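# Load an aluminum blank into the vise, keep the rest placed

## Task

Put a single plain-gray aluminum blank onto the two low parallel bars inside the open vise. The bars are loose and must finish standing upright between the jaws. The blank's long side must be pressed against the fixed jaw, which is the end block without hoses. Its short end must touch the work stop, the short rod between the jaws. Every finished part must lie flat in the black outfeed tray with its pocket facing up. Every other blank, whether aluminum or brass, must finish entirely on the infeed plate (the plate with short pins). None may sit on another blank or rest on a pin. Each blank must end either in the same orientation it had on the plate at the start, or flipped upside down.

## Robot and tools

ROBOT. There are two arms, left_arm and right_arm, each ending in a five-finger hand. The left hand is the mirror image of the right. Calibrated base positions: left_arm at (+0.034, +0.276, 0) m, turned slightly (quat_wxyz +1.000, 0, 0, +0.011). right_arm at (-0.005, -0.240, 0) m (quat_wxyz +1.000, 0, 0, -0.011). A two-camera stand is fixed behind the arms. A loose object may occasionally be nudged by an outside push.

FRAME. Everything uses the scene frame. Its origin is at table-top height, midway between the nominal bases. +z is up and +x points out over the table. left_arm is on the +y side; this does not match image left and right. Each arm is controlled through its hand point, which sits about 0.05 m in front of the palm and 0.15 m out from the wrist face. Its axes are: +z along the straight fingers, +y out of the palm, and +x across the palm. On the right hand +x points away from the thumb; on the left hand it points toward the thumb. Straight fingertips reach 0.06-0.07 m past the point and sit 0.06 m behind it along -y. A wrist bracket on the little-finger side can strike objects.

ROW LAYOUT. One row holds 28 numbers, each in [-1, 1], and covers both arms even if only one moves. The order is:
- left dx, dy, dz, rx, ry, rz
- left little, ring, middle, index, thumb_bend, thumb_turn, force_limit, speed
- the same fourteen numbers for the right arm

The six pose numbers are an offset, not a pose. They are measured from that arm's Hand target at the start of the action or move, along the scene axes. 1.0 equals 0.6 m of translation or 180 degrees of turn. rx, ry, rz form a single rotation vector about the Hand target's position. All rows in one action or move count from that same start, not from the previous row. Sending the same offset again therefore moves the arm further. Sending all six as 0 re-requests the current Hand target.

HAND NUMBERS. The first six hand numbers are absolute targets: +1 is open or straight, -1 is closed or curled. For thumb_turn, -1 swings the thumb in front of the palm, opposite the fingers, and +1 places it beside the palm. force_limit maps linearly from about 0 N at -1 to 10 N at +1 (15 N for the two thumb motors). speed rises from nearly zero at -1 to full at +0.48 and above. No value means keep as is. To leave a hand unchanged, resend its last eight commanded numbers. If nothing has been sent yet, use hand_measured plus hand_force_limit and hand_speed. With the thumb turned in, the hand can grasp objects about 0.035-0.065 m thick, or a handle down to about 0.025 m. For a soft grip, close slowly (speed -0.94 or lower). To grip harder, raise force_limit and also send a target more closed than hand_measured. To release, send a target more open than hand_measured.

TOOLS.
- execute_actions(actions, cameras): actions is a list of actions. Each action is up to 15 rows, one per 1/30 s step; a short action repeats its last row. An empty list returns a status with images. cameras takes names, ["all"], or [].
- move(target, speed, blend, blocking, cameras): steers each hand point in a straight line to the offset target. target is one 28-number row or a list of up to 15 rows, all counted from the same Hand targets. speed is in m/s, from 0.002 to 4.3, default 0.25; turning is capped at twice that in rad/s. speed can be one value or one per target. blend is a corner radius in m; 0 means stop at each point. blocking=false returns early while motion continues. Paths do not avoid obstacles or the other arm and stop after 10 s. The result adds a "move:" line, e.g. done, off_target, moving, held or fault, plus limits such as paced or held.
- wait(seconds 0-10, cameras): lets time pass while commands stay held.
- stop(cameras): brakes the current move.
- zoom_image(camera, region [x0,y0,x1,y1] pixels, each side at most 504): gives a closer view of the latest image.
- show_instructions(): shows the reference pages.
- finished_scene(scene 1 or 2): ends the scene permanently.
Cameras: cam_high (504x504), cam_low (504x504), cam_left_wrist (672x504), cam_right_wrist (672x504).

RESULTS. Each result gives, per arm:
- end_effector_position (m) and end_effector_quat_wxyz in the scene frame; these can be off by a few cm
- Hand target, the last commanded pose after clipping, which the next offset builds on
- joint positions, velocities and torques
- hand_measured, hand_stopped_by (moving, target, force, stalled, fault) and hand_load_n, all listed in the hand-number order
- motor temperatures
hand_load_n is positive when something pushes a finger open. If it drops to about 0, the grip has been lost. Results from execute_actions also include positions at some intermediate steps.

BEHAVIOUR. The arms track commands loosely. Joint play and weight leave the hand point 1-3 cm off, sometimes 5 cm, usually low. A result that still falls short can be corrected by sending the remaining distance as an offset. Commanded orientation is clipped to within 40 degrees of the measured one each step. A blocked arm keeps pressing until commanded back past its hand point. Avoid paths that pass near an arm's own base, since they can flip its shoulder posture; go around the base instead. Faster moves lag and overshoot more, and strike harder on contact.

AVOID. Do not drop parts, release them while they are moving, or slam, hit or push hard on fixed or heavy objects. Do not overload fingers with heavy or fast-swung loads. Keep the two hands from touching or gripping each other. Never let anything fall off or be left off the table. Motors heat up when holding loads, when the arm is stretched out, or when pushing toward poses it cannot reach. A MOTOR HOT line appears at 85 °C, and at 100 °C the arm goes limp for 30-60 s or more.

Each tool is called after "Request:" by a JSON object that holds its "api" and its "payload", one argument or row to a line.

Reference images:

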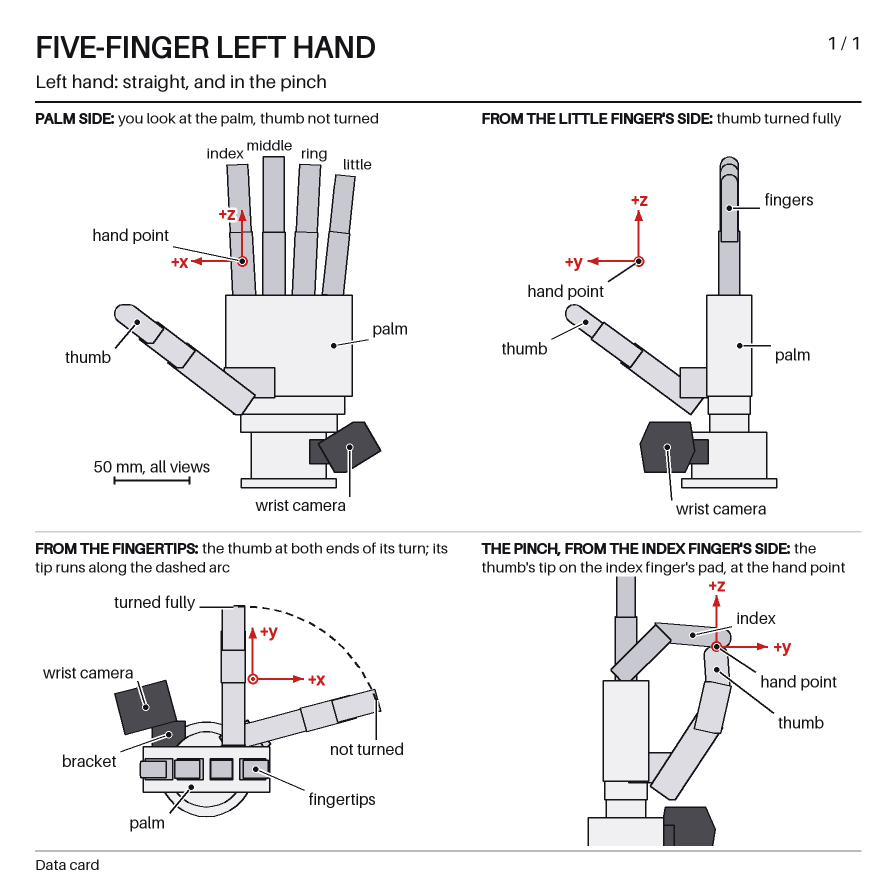

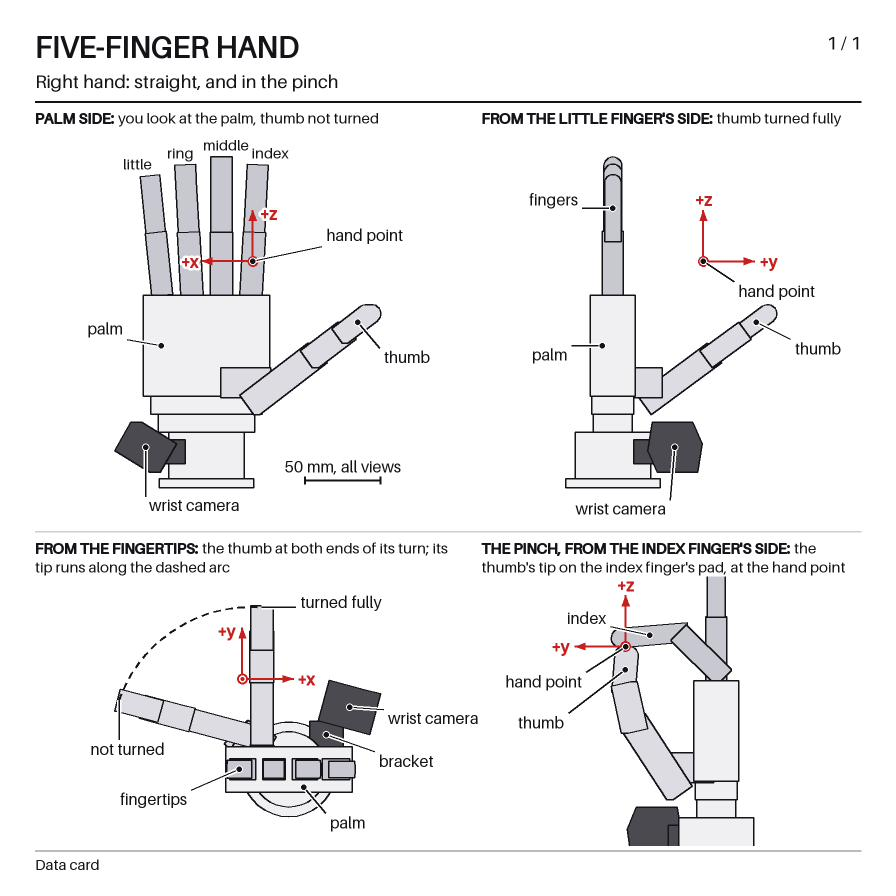

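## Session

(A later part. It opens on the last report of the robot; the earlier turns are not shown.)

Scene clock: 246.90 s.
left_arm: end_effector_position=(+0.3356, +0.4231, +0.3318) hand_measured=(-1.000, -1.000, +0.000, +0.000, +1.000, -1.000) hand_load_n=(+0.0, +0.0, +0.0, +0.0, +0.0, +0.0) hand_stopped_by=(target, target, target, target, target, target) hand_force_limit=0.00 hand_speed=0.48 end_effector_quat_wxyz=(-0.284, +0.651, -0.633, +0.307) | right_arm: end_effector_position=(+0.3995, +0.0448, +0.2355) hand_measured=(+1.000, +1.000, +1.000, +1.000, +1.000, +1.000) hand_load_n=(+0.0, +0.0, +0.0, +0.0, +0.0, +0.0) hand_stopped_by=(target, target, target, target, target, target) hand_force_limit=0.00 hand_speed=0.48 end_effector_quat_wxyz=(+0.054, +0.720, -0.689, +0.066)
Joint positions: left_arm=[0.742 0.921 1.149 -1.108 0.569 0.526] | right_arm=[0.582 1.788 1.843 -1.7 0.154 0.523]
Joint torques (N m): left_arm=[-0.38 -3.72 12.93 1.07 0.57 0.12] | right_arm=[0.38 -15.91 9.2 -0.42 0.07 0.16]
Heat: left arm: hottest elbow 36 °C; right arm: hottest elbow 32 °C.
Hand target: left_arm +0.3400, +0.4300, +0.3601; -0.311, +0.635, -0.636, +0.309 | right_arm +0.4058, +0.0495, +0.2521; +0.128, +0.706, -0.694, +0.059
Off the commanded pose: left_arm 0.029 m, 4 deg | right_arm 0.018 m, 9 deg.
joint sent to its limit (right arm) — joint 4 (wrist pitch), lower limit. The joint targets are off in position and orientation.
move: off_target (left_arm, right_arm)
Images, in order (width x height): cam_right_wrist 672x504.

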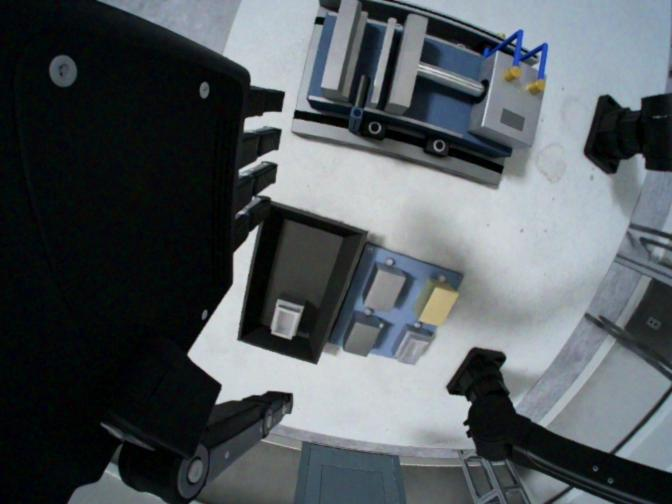

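Request:
{"api": "move", "payload": {
  "target": [-0.117,-0.392,-0.333,0,0,0,-1,-1,0.3,0.3,1,-1,0,0.48,-0.176,-0.749,0.08,0,0,0,1,1,1,1,1,1,0,0.48],
  "cameras": ["cam_left_wrist","cam_high","cam_low"]
}}

Request:
{"api": "zoom_image", "payload": {
  "camera": "cam_high",
  "region": [150, 80, 330, 260]
}}

Request:
{"api": "zoom_image", "payload": {
  "camera": "cam_left_wrist",
  "region": [60, 100, 400, 400]
}}

Scene clock: 264.37 s.
left_arm: end_effector_position=(+0.2615, +0.1988, +0.1519) hand_measured=(-1.000, -1.000, +0.300, +0.300, +1.000, -1.000) hand_load_n=(+0.0, +0.0, +0.0, +0.0, +0.0, +0.0) hand_stopped_by=(target, target, target, target, target, target) hand_force_limit=0.00 hand_speed=0.48 end_effector_quat_wxyz=(-0.305, +0.637, -0.642, +0.298) | right_arm: end_effector_position=(+0.2903, -0.3931, +0.2868) hand_measured=(+1.000, +1.000, +1.000, +1.000, +1.000, +1.000) hand_load_n=(+0.0, +0.0, +0.0, +0.0, +0.0, +0.0) hand_stopped_by=(target, target, target, target, target, target) hand_force_limit=0.00 hand_speed=0.48 end_effector_quat_wxyz=(+0.138, +0.704, -0.695, +0.039)
Joint positions: left_arm=[-0.412 0.358 0.476 -0.848 -0.303 -0.246] | right_arm=[-0.317 1.411 1.492 -1.7 0.283 -0.344]
Joint torques (N m): left_arm=[-2.08 1.55 9.17 2.35 -0.38 -0.1] | right_arm=[-1.2 -10.05 9.89 0.02 0.19 -0.08]
Heat: left arm: hottest elbow 36 °C; right arm: hottest elbow 31 °C.
Hand target: left_arm +0.2698, +0.1948, +0.1603; -0.311, +0.635, -0.636, +0.309 | right_arm +0.3002, -0.3999, +0.3001; +0.128, +0.706, -0.694, +0.059
Off the commanded pose: left_arm 0.013 m, 2 deg | right_arm 0.018 m, 3 deg.
move: off_target (left_arm, right_arm)
Images, in order (width x height): cam_high 504x504, cam_low 504x504, cam_left_wrist 672x504.

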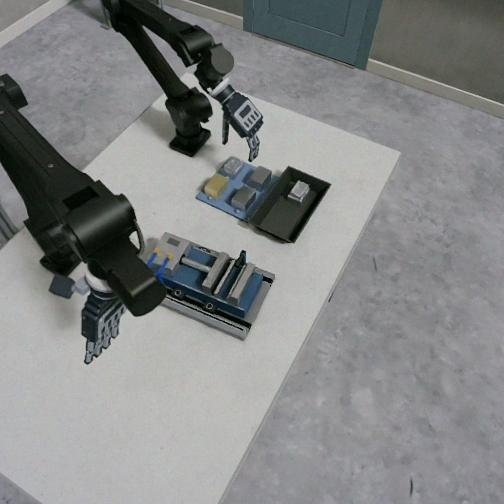

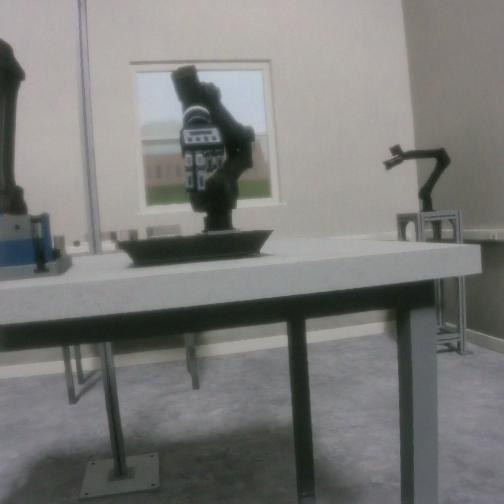

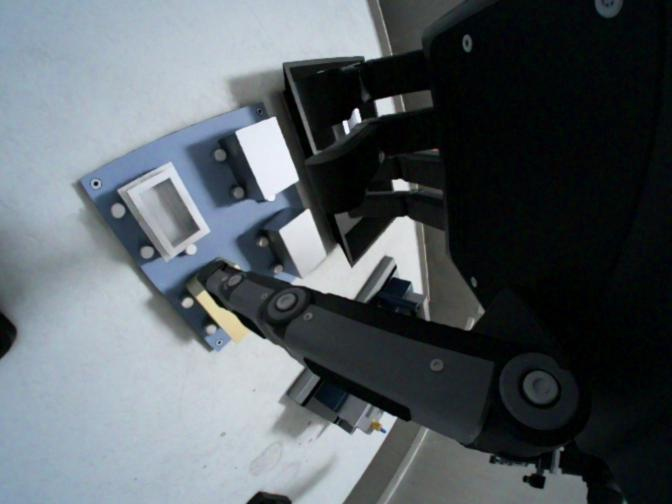

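Scaled by 2.800 from the camera's 504x504 image, which has a finer 720x720 frame.

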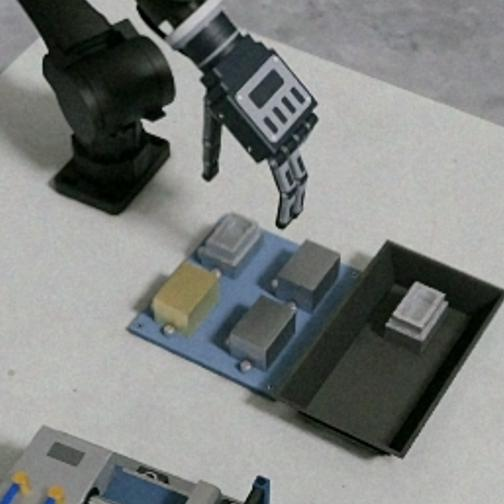

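Scaled by 1.482 from the camera's 672x504 image, which has a finer 960x720 frame.

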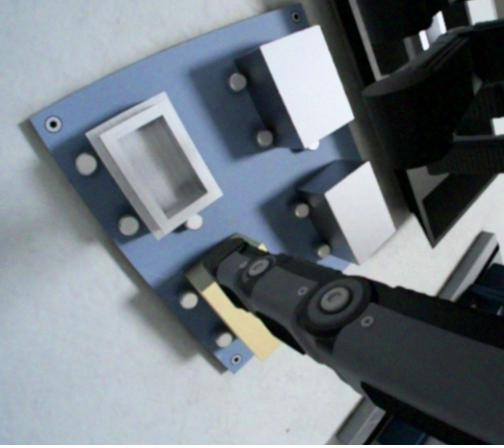

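Request:
{"api": "move", "payload": {
  "target": [-0.058,0.055,-0.067,0,0.078,0,-1,-1,0.2,0.2,1,-1,0,0.48,0,0,0,0,0,0,1,1,1,1,1,1,0,0.48],
  "cameras": ["cam_left_wrist","cam_high","cam_low"]
}}

Request:
{"api": "zoom_image", "payload": {
  "camera": "cam_high",
  "region": [150, 80, 330, 260]
}}

Request:
{"api": "zoom_image", "payload": {
  "camera": "cam_left_wrist",
  "region": [60, 100, 400, 400]
}}

Scene clock: 301.67 s.
left_arm: end_effector_position=(+0.2343, +0.2248, +0.1185) hand_measured=(-1.000, -1.000, +0.200, +0.200, +1.000, -1.000) hand_load_n=(+0.0, +0.0, +0.0, +0.0, +0.0, +0.0) hand_stopped_by=(target, target, target, target, target, target) hand_force_limit=0.00 hand_speed=0.48 end_effector_quat_wxyz=(-0.230, +0.669, -0.667, +0.235) | right_arm: end_effector_position=(+0.2903, -0.3931, +0.2868) hand_measured=(+1.000, +1.000, +1.000, +1.000, +1.000, +1.000) hand_load_n=(+0.0, +0.0, +0.0, +0.0, +0.0, +0.0) hand_stopped_by=(target, target, target, target, target, target) hand_force_limit=0.00 hand_speed=0.48 end_effector_quat_wxyz=(+0.138, +0.704, -0.695, +0.039)
Joint positions: left_arm=[-0.168 0.407 0.468 -0.966 -0.086 -0.12] | right_arm=[-0.317 1.411 1.492 -1.7 0.283 -0.344]
Joint torques (N m): left_arm=[-0.32 1.32 8.84 1.07 0.11 0.13] | right_arm=[-0.38 -10.05 10.03 0.05 0.18 -0.06]
Heat: left arm: hottest elbow 34 °C; right arm: hottest elbow 31 °C.
Hand target: left_arm +0.2350, +0.2278, +0.1201; -0.231, +0.668, -0.669, +0.229 | right_arm +0.3002, -0.3999, +0.3001; +0.128, +0.706, -0.694, +0.059
Off the commanded pose: left_arm 0.003 m, 1 deg | right_arm 0.018 m, 3 deg.
move: off_target (right_arm)
Images, in order (width x height): cam_high 504x504, cam_low 504x504, cam_left_wrist 672x504.

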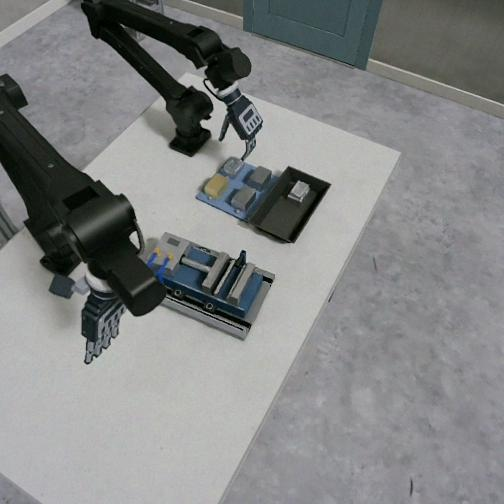

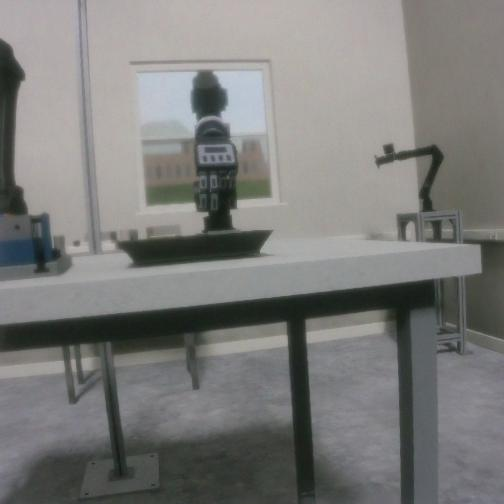

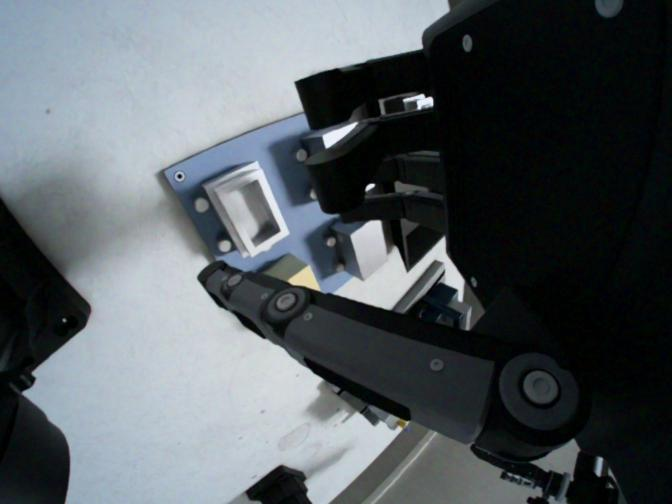

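Scaled by 2.800 from the camera's 504x504 image, which has a finer 720x720 frame.

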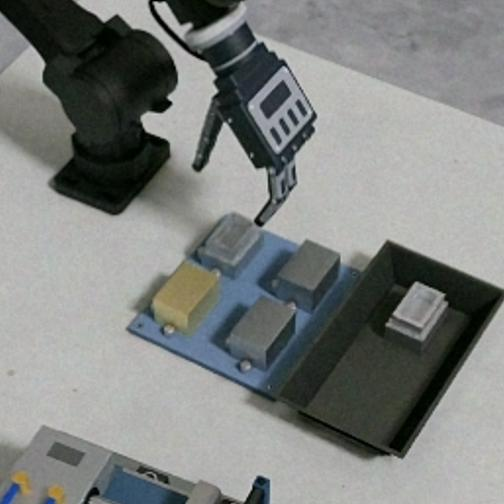

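Scaled by 1.482 from the camera's 672x504 image, which has a finer 960x720 frame.

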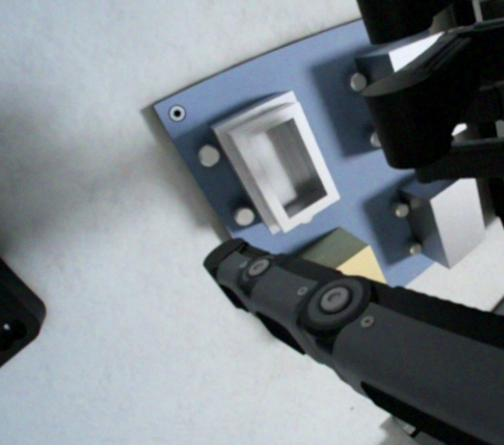

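Request:
{"api": "move", "payload": {
  "target": [0.01,0.004,-0.075,0,0,0,-1,-1,0.2,0.2,1,-1,0,0.48,0,0,0,0,0,0,1,1,1,1,1,1,0,0.48],
  "cameras": ["cam_left_wrist","cam_high","cam_low"],
  "speed": 0.1
}}

Request:
{"api": "zoom_image", "payload": {
  "camera": "cam_high",
  "region": [190, 110, 310, 230]
}}

Request:
{"api": "zoom_image", "payload": {
  "camera": "cam_left_wrist",
  "region": [160, 100, 380, 320]
}}

Scene clock: 343.40 s.
left_arm: end_effector_position=(+0.2322, +0.2269, +0.0708) hand_measured=(-1.000, -1.000, +0.200, +0.200, +1.000, -1.000) hand_load_n=(+0.0, +0.0, +0.0, +0.0, +0.0, +0.0) hand_stopped_by=(target, target, target, target, target, target) hand_force_limit=0.00 hand_speed=0.48 end_effector_quat_wxyz=(-0.221, +0.670, -0.672, +0.225) | right_arm: end_effector_position=(+0.2903, -0.3931, +0.2868) hand_measured=(+1.000, +1.000, +1.000, +1.000, +1.000, +1.000) hand_load_n=(+0.0, +0.0, +0.0, +0.0, +0.0, +0.0) hand_stopped_by=(target, target, target, target, target, target) hand_force_limit=0.00 hand_speed=0.48 end_effector_quat_wxyz=(+0.138, +0.704, -0.695, +0.039)
Joint positions: left_arm=[-0.151 0.432 0.356 -0.857 -0.072 -0.102] | right_arm=[-0.317 1.411 1.492 -1.7 0.283 -0.344]
Joint torques (N m): left_arm=[-0.38 1.32 8.69 2.15 0.12 0.13] | right_arm=[-0.79 -10.17 10.11 0.12 0.21 -0.05]
Heat: left arm: hottest elbow 34 °C; right arm: hottest elbow 31 °C.
Hand target: left_arm +0.2410, +0.2302, +0.0751; -0.231, +0.668, -0.669, +0.229 | right_arm +0.3002, -0.3999, +0.3001; +0.128, +0.706, -0.694, +0.059
Off the commanded pose: left_arm 0.010 m, 1 deg | right_arm 0.018 m, 3 deg.
move: off_target (right_arm)
Images, in order (width x height): cam_high 504x504, cam_low 504x504, cam_left_wrist 672x504.

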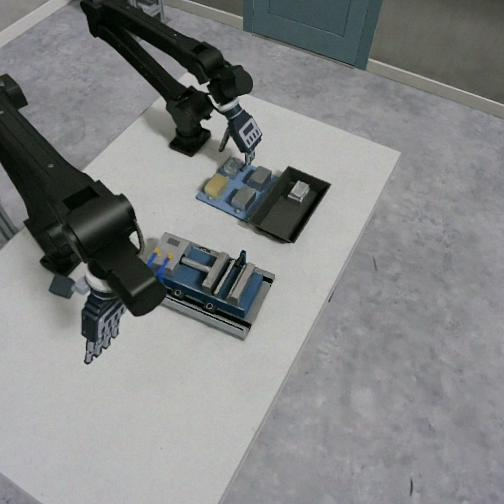

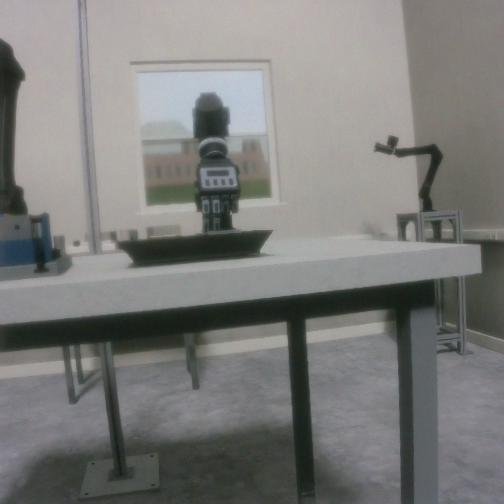

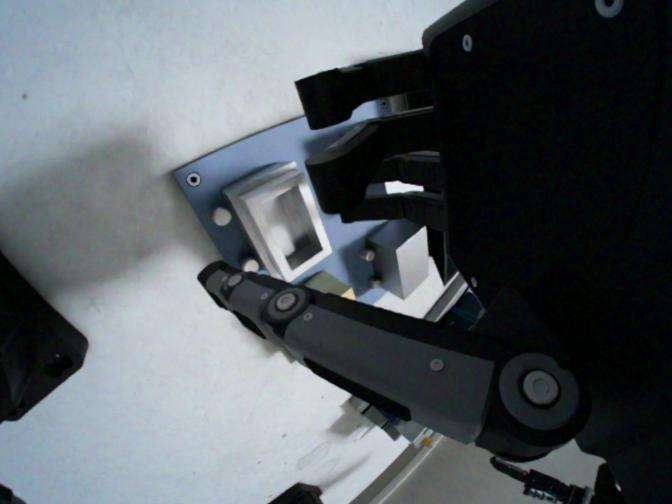

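Scaled by 4.200 from the camera's 504x504 image, which has a finer 720x720 frame.

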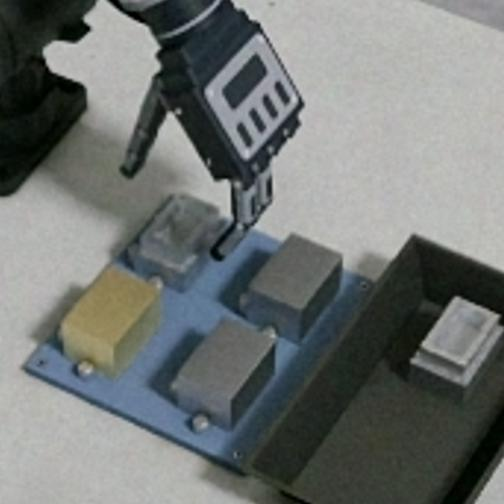

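Scaled by 2.291 from the camera's 672x504 image, which has a finer 960x720 frame.

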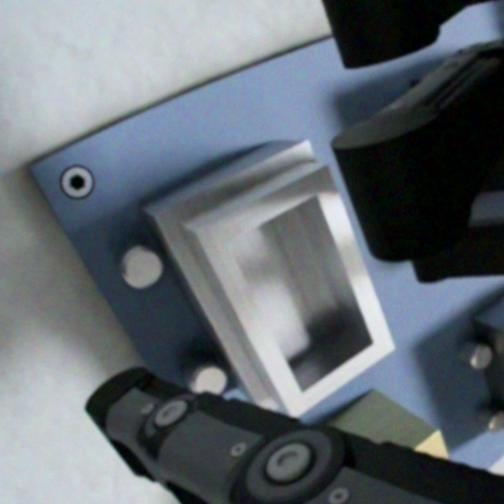

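Request:
{"api": "move", "payload": {
  "target": [0.012,0.004,-0.045,0,0,0,-1,-1,0.1,0.1,1,-1,0,0.48,0,0,0,0,0,0,1,1,1,1,1,1,0,0.48],
  "cameras": ["cam_left_wrist","cam_high","cam_low"],
  "speed": 0.1
}}

Request:
{"api": "zoom_image", "payload": {
  "camera": "cam_high",
  "region": [200, 120, 290, 210]
}}

Request:
{"api": "zoom_image", "payload": {
  "camera": "cam_left_wrist",
  "region": [160, 100, 380, 320]
}}

Scene clock: 364.73 s.
left_arm: end_effector_position=(+0.2397, +0.2291, +0.0444) hand_measured=(-1.000, -1.000, +0.100, +0.100, +1.000, -1.000) hand_load_n=(+0.0, +0.0, +0.0, -0.5, +0.0, +0.0) hand_stopped_by=(target, target, target, target, target, target) hand_force_limit=0.00 hand_speed=0.48 end_effector_quat_wxyz=(-0.221, +0.670, -0.672, +0.225) | right_arm: end_effector_position=(+0.2903, -0.3931, +0.2868) hand_measured=(+1.000, +1.000, +1.000, +1.000, +1.000, +1.000) hand_load_n=(+0.0, +0.0, +0.0, +0.0, +0.0, +0.0) hand_stopped_by=(target, target, target, target, target, target) hand_force_limit=0.00 hand_speed=0.48 end_effector_quat_wxyz=(+0.138, +0.704, -0.695, +0.039)
Joint positions: left_arm=[-0.128 0.489 0.296 -0.739 -0.058 -0.083] | right_arm=[-0.317 1.411 1.492 -1.7 0.283 -0.344]
Joint torques (N m): left_arm=[-0.38 0.91 8.43 2.17 0.13 0.13] | right_arm=[-0.97 -10.34 9.94 0.05 0.18 -0.05]
Heat: left arm: hottest elbow 34 °C; right arm: hottest elbow 32 °C.
Hand target: left_arm +0.2482, +0.2326, +0.0481; -0.231, +0.668, -0.669, +0.229 | right_arm +0.3002, -0.3999, +0.3001; +0.128, +0.706, -0.694, +0.059
Off the commanded pose: left_arm 0.010 m, 1 deg | right_arm 0.018 m, 3 deg.
move: off_target (right_arm)
Images, in order (width x height): cam_high 504x504, cam_low 504x504, cam_left_wrist 672x504.

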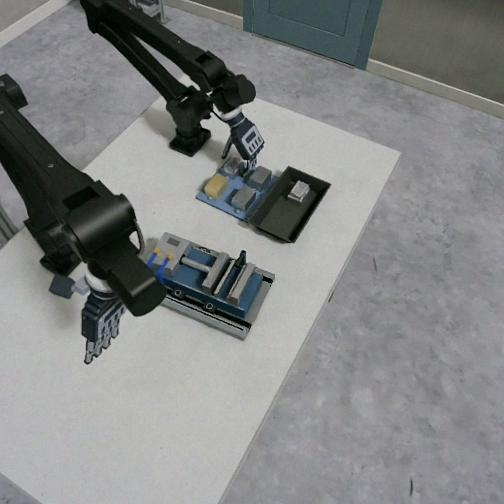

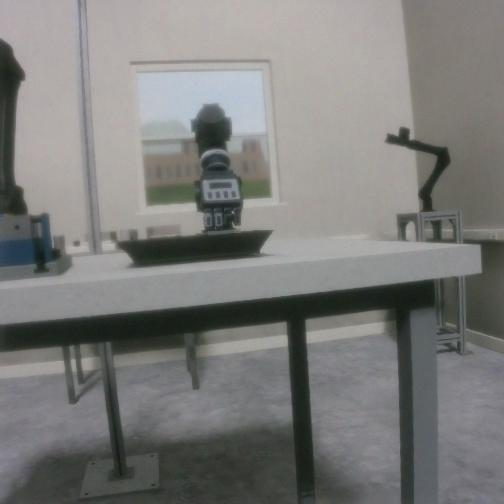

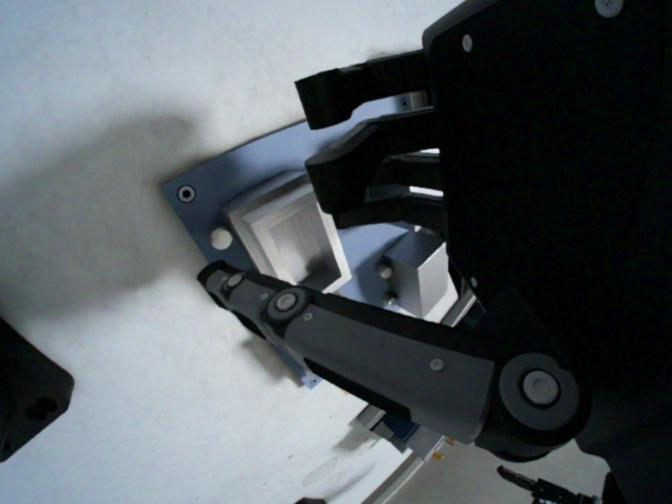

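Scaled by 5.600 from the camera's 504x504 image, which has a finer 720x720 frame.

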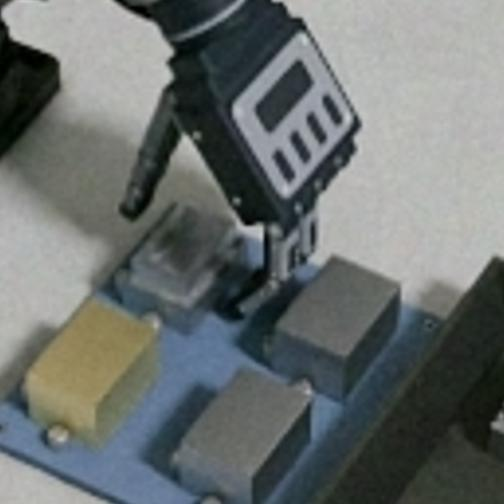

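Scaled by 2.291 from the camera's 672x504 image, which has a finer 960x720 frame.

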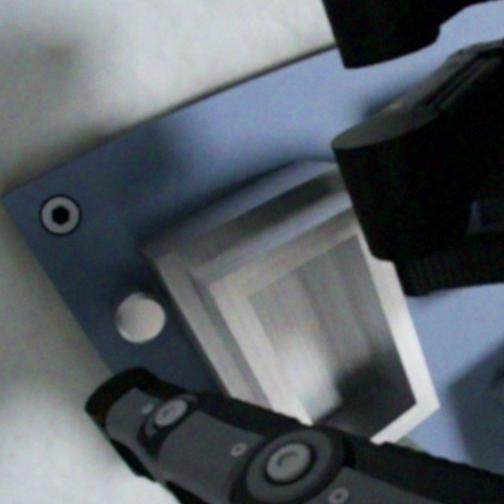

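Request:
{"api": "zoom_image", "payload": {
  "camera": "cam_low",
  "region": [170, 160, 290, 280]
}}

Scaled by 4.200 from the camera's 504x504 image, which has a finer 720x720 frame.

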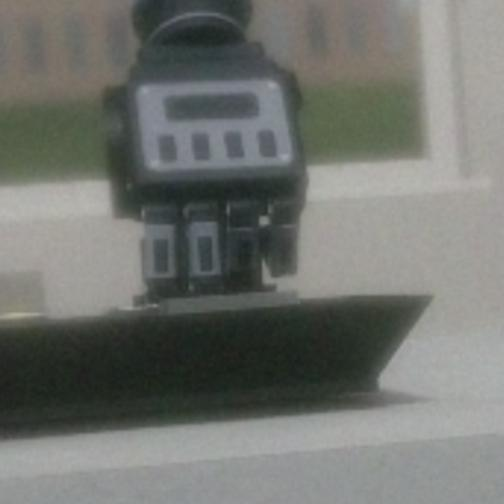

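Request:
{"api": "move", "payload": {
  "target": [0.0,0.004,-0.028,0,0,0,-1,-1,0.1,0.1,1,-1,0,0.48,0,0,0,0,0,0,1,1,1,1,1,1,0,0.48],
  "cameras": ["cam_left_wrist","cam_high","cam_low"],
  "speed": 0.06
}}

Request:
{"api": "zoom_image", "payload": {
  "camera": "cam_high",
  "region": [200, 120, 290, 210]
}}

Request:
{"api": "zoom_image", "payload": {
  "camera": "cam_left_wrist",
  "region": [160, 100, 380, 320]
}}

Request:
{"api": "zoom_image", "payload": {
  "camera": "cam_low",
  "region": [170, 160, 290, 280]
}}

Scene clock: 381.07 s.
left_arm: end_effector_position=(+0.2495, +0.2295, +0.0425) hand_measured=(-1.000, -1.000, +0.100, +0.100, +1.000, -1.000) hand_load_n=(+0.0, +0.0, -4.5, +0.0, +0.0, +0.0) hand_stopped_by=(target, target, target, target, target, target) hand_force_limit=0.00 hand_speed=0.48 end_effector_quat_wxyz=(-0.233, +0.666, -0.666, +0.241) | right_arm: end_effector_position=(+0.2903, -0.3931, +0.2868) hand_measured=(+1.000, +1.000, +1.000, +1.000, +1.000, +1.000) hand_load_n=(+0.0, +0.0, +0.0, +0.0, +0.0, +0.0) hand_stopped_by=(target, target, target, target, target, target) hand_force_limit=0.00 hand_speed=0.48 end_effector_quat_wxyz=(+0.138, +0.704, -0.695, +0.039)
Joint positions: left_arm=[-0.113 0.492 0.278 -0.674 -0.046 -0.074] | right_arm=[-0.317 1.411 1.492 -1.7 0.283 -0.344]
Joint torques (N m): left_arm=[-0.09 1.79 6.6 1.95 0.06 0.15] | right_arm=[-0.91 -9.64 10 0.09 0.18 -0.1]
Heat: left arm: hottest elbow 33 °C; right arm: hottest elbow 32 °C.
Hand target: left_arm +0.2482, +0.2350, +0.0313; -0.231, +0.668, -0.669, +0.229 | right_arm +0.3002, -0.3999, +0.3001; +0.128, +0.706, -0.694, +0.059
Off the commanded pose: left_arm 0.012 m, 2 deg | right_arm 0.018 m, 3 deg.
move: off_target (left_arm, right_arm)
Images, in order (width x height): cam_high 504x504, cam_low 504x504, cam_left_wrist 672x504.

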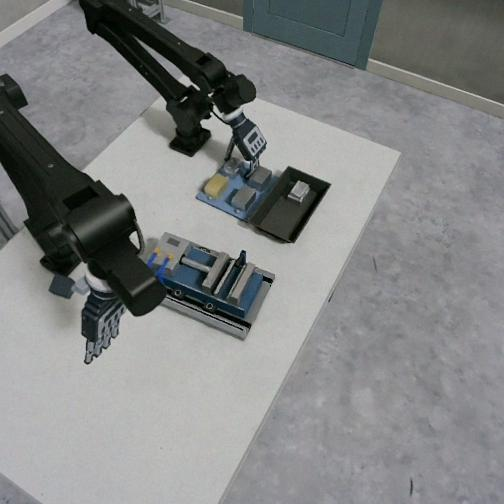

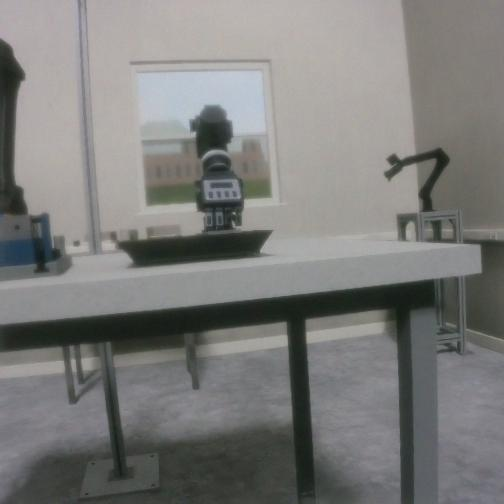

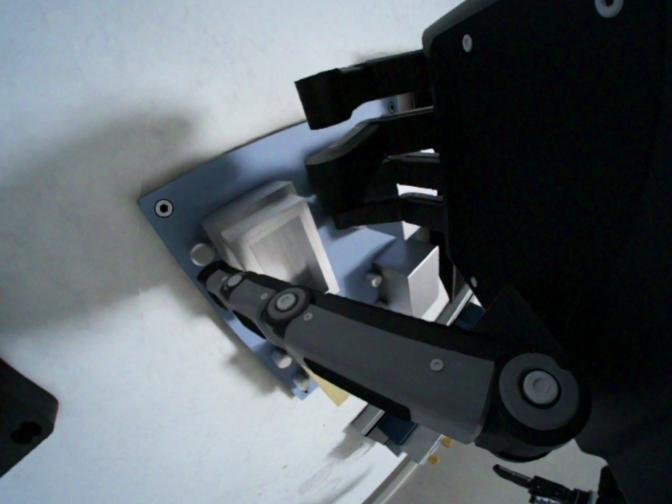

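Scaled by 5.600 from the camera's 504x504 image, which has a finer 720x720 frame.

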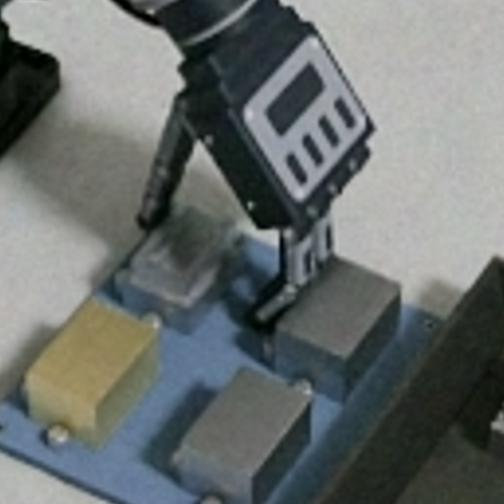

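Scaled by 2.291 from the camera's 672x504 image, which has a finer 960x720 frame.

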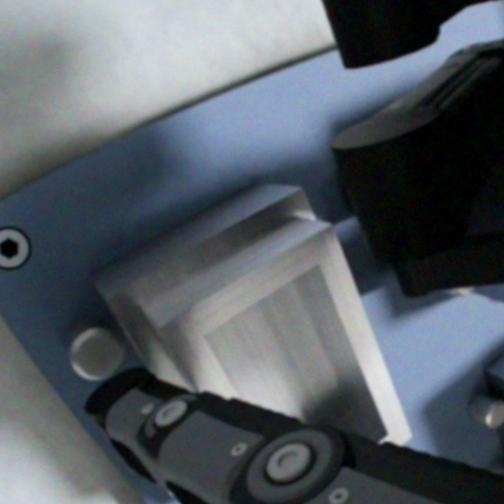

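Scaled by 4.200 from the camera's 504x504 image, which has a finer 720x720 frame.

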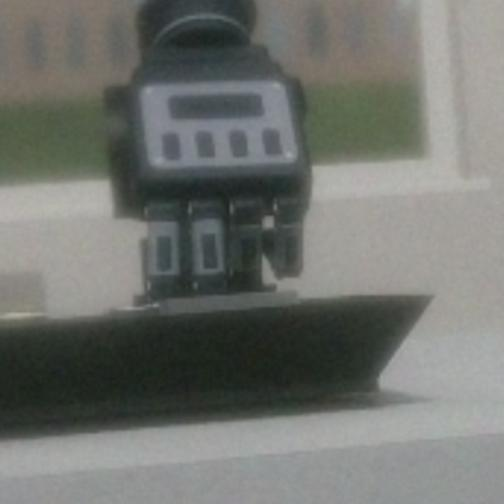

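Request:
{"api": "move", "payload": {
  "target": [
    [-0.014,-0.003,0.056,0,0,0,-1,-1,0.1,0.1,1,-1,0,0.48,0,0,0,0,0,0,1,1,1,1,1,1,0,0.48],
    [-0.010,-0.003,0.056,0,0,0,-1,-1,0,0,1,-1,0,0.48,0,0,0,0,0,0,1,1,1,1,1,1,0,0.48],
    [-0.006,-0.003,0.0,0,0,0,-1,-1,0,0,1,-1,0,0.48,0,0,0,0,0,0,1,1,1,1,1,1,0,0.48]
  ],
  "cameras": ["cam_left_wrist","cam_high"],
  "speed": 0.06
}}

Request:
{"api": "zoom_image", "payload": {
  "camera": "cam_high",
  "region": [200, 120, 290, 210]
}}

Request:
{"api": "zoom_image", "payload": {
  "camera": "cam_left_wrist",
  "region": [160, 100, 380, 320]
}}

Scene clock: 397.40 s.
left_arm: end_effector_position=(+0.2458, +0.2334, +0.0401) hand_measured=(-1.000, -1.000, +0.018, +0.000, +1.000, -1.000) hand_load_n=(+0.5, +0.0, -4.5, +0.0, +0.0, +0.5) hand_stopped_by=(target, target, force, target, target, target) hand_force_limit=0.00 hand_speed=0.48 end_effector_quat_wxyz=(-0.235, +0.671, -0.663, +0.237) | right_arm: end_effector_position=(+0.2903, -0.3931, +0.2868) hand_measured=(+1.000, +1.000, +1.000, +1.000, +1.000, +1.000) hand_load_n=(+0.0, +0.0, +0.0, +0.0, +0.0, +0.0) hand_stopped_by=(target, target, target, target, target, target) hand_force_limit=0.00 hand_speed=0.48 end_effector_quat_wxyz=(+0.138, +0.704, -0.695, +0.039)
Joint positions: left_arm=[-0.102 0.475 0.27 -0.688 -0.052 -0.074] | right_arm=[-0.317 1.411 1.492 -1.7 0.283 -0.344]
Joint torques (N m): left_arm=[-1.38 1.79 6.93 1.94 -0.01 0.05] | right_arm=[-0.32 -9.99 9.99 0.02 0.18 -0.07]
Heat: left arm: hottest elbow 32 °C; right arm: hottest elbow 32 °C.
Hand target: left_arm +0.2446, +0.2332, +0.0313; -0.231, +0.668, -0.669, +0.229 | right_arm +0.3002, -0.3999, +0.3001; +0.128, +0.706, -0.694, +0.059
Off the commanded pose: left_arm 0.009 m, 1 deg | right_arm 0.018 m, 3 deg.
move: off_target (right_arm); target 2's new numbers were sent with left_arm's hand 0.024 m and 2 deg from that target
Images, in order (width x height): cam_high 504x504, cam_left_wrist 672x504.

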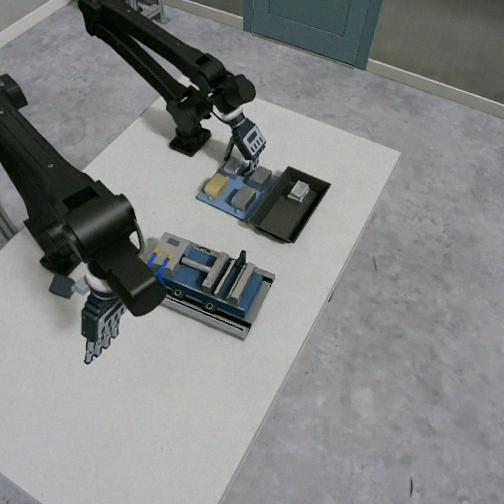

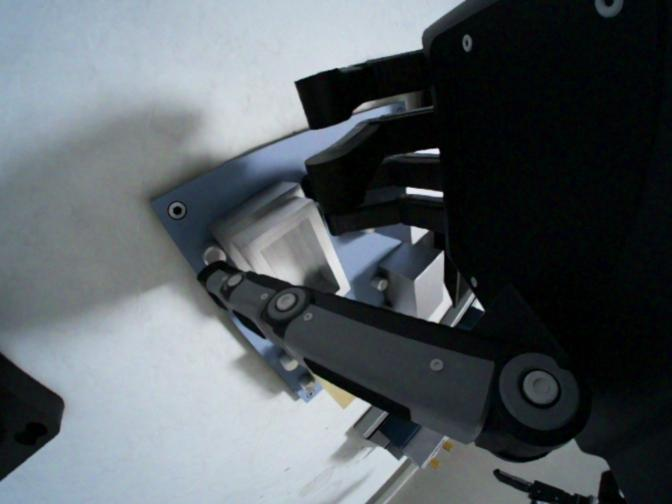

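Scaled by 5.600 from the camera's 504x504 image, which has a finer 720x720 frame.

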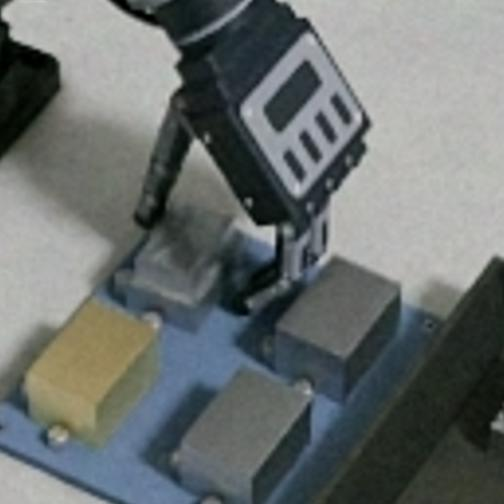

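Scaled by 2.291 from the camera's 672x504 image, which has a finer 960x720 frame.

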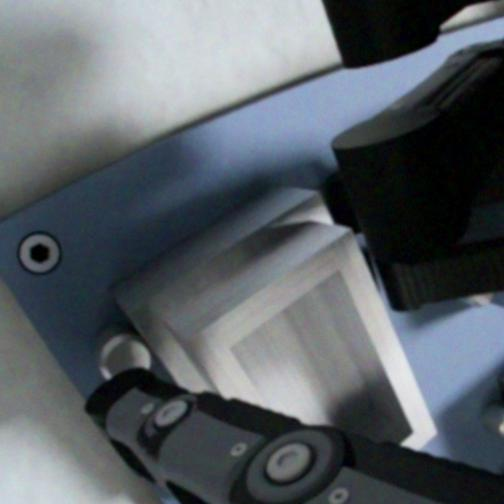

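Request:
{"api": "move", "payload": {
  "target": [-0.008,0,0.06,0,0,0,-1,-1,0.018,0,1,-1,0,0.48,0,0,0,0,0,0,1,1,1,1,1,1,0,0.48],
  "cameras": ["cam_left_wrist","cam_high"],
  "speed": 0.06
}}

Request:
{"api": "zoom_image", "payload": {
  "camera": "cam_high",
  "region": [200, 120, 290, 210]
}}

Request:
{"api": "zoom_image", "payload": {
  "camera": "cam_left_wrist",
  "region": [160, 100, 380, 320]
}}

Scene clock: 410.37 s.
left_arm: end_effector_position=(+0.2353, +0.2354, +0.0487) hand_measured=(-1.000, -1.000, +0.018, +0.000, +1.000, -1.000) hand_load_n=(+0.0, +0.0, +4.5, +0.5, +0.0, +0.0) hand_stopped_by=(target, target, target, target, target, target) hand_force_limit=0.00 hand_speed=0.48 end_effector_quat_wxyz=(-0.228, +0.675, -0.666, +0.224) | right_arm: end_effector_position=(+0.2903, -0.3931, +0.2868) hand_measured=(+1.000, +1.000, +1.000, +1.000, +1.000, +1.000) hand_load_n=(+0.0, +0.0, +0.0, +0.0, +0.0, +0.0) hand_stopped_by=(target, target, target, target, target, target) hand_force_limit=0.00 hand_speed=0.48 end_effector_quat_wxyz=(+0.138, +0.704, -0.695, +0.039)
Joint positions: left_arm=[-0.102 0.444 0.298 -0.777 -0.058 -0.074] | right_arm=[-0.317 1.411 1.492 -1.7 0.283 -0.344]
Joint torques (N m): left_arm=[-1.67 0.32 11.64 0.31 -0.12 0.01] | right_arm=[-0.91 -9.64 9.87 0.03 0.2 -0.09]
Heat: left arm: hottest elbow 32 °C; right arm: hottest elbow 32 °C.
Hand target: left_arm +0.2398, +0.2332, +0.0673; -0.231, +0.668, -0.669, +0.229 | right_arm +0.3002, -0.3999, +0.3001; +0.128, +0.706, -0.694, +0.059
Off the commanded pose: left_arm 0.019 m, 1 deg | right_arm 0.018 m, 3 deg.
move: off_target (left_arm, right_arm)
Images, in order (width x height): cam_high 504x504, cam_left_wrist 672x504.

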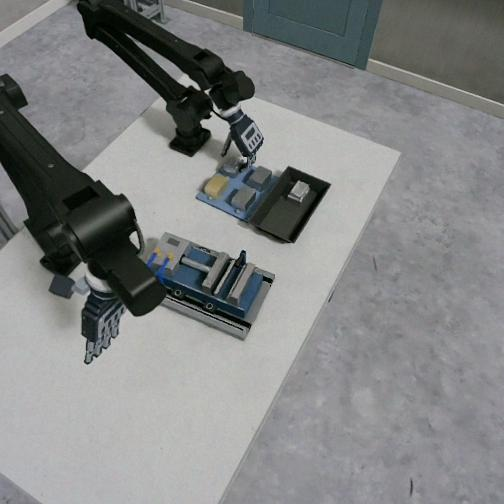

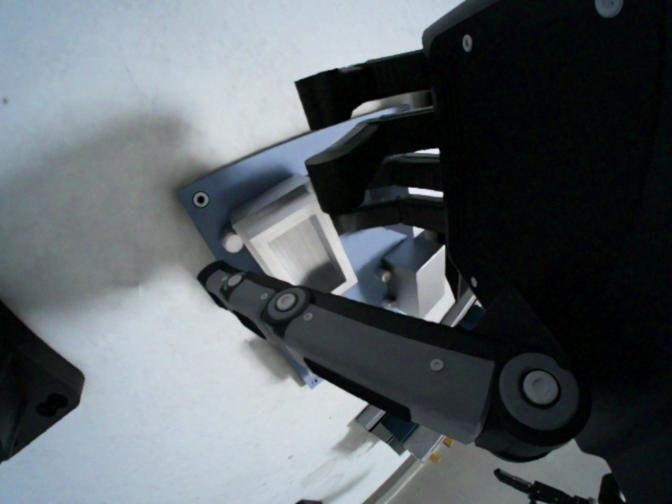

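Scaled by 5.600 from the camera's 504x504 image, which has a finer 720x720 frame.

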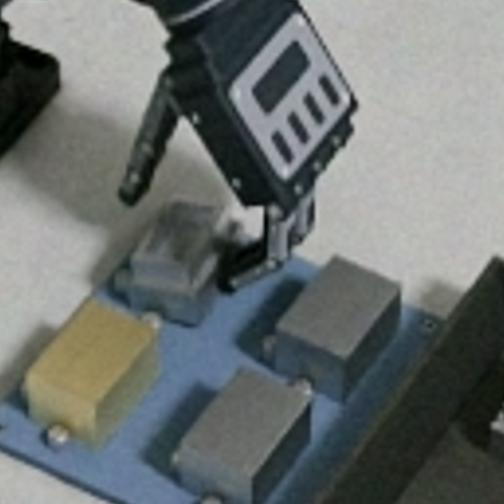

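Scaled by 2.291 from the camera's 672x504 image, which has a finer 960x720 frame.

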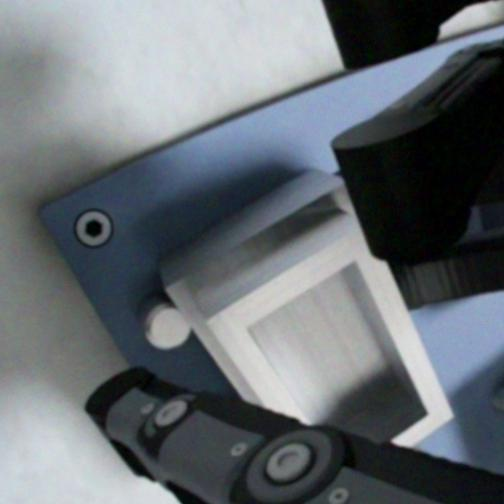

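Request:
{"api": "move", "payload": {
  "target": [0.013,0,0.01,0,0,0,-1,-1,0.018,0,1,-1,0,0.48,0,0,0,0,0,0,1,1,1,1,1,1,0,0.48],
  "cameras": ["cam_left_wrist","cam_high"],
  "speed": 0.06
}}

Request:
{"api": "zoom_image", "payload": {
  "camera": "cam_high",
  "region": [200, 120, 290, 210]
}}

Request:
{"api": "zoom_image", "payload": {
  "camera": "cam_left_wrist",
  "region": [160, 100, 380, 320]
}}

Scene clock: 419.10 s.
left_arm: end_effector_position=(+0.2359, +0.2357, +0.0489) hand_measured=(-1.000, -1.000, +0.018, +0.000, +1.000, -1.000) hand_load_n=(+0.0, +0.0, +1.5, +0.5, +0.0, +0.0) hand_stopped_by=(target, target, target, target, target, target) hand_force_limit=0.00 hand_speed=0.48 end_effector_quat_wxyz=(-0.224, +0.676, -0.667, +0.218) | right_arm: end_effector_position=(+0.2903, -0.3931, +0.2868) hand_measured=(+1.000, +1.000, +1.000, +1.000, +1.000, +1.000) hand_load_n=(-0.5, +0.0, +0.0, +0.0, +0.0, +0.0) hand_stopped_by=(target, target, target, target, target, target) hand_force_limit=0.00 hand_speed=0.48 end_effector_quat_wxyz=(+0.138, +0.704, -0.695, +0.039)
Joint positions: left_arm=[-0.102 0.467 0.307 -0.779 -0.06 -0.074] | right_arm=[-0.317 1.411 1.492 -1.7 0.283 -0.344]
Joint torques (N m): left_arm=[-1.32 1.14 12.66 0.75 -0.01 0.06] | right_arm=[-0.73 -10.17 9.94 0.02 0.19 -0.07]
Heat: left arm: hottest elbow 33 °C; right arm: hottest elbow 32 °C.
Hand target: left_arm +0.2476, +0.2332, +0.0733; -0.231, +0.668, -0.669, +0.229 | right_arm +0.3002, -0.3999, +0.3001; +0.128, +0.706, -0.694, +0.059
Off the commanded pose: left_arm 0.027 m, 2 deg | right_arm 0.018 m, 3 deg.
move: off_target (left_arm, right_arm)
Images, in order (width x height): cam_high 504x504, cam_left_wrist 672x504.

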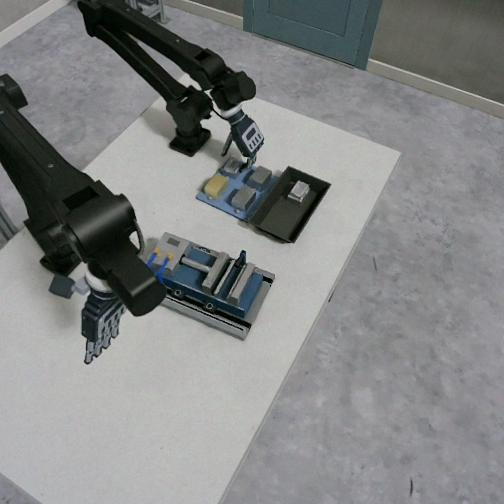

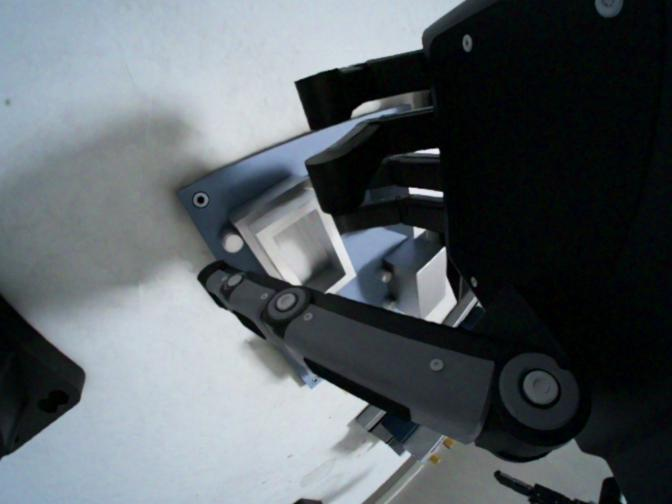

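Scaled by 5.600 from the camera's 504x504 image, which has a finer 720x720 frame.

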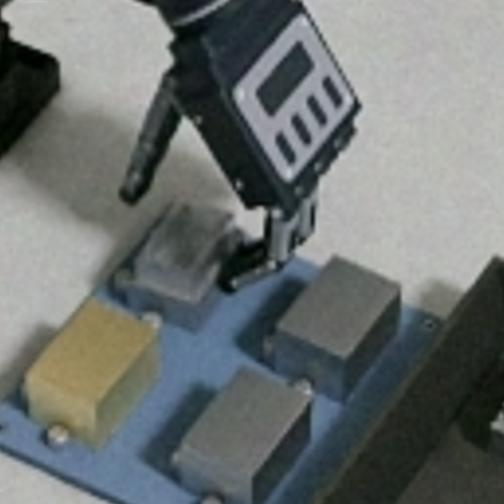

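Scaled by 2.291 from the camera's 672x504 image, which has a finer 960x720 frame.

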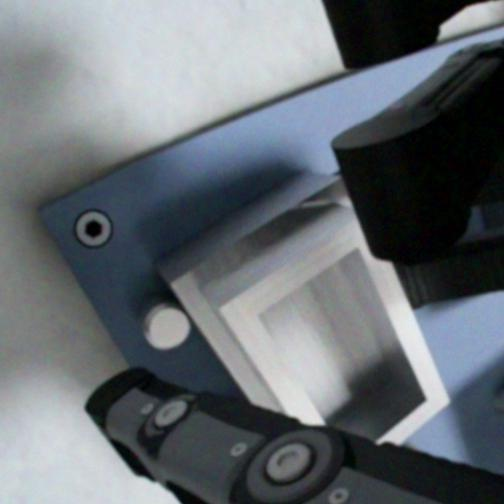

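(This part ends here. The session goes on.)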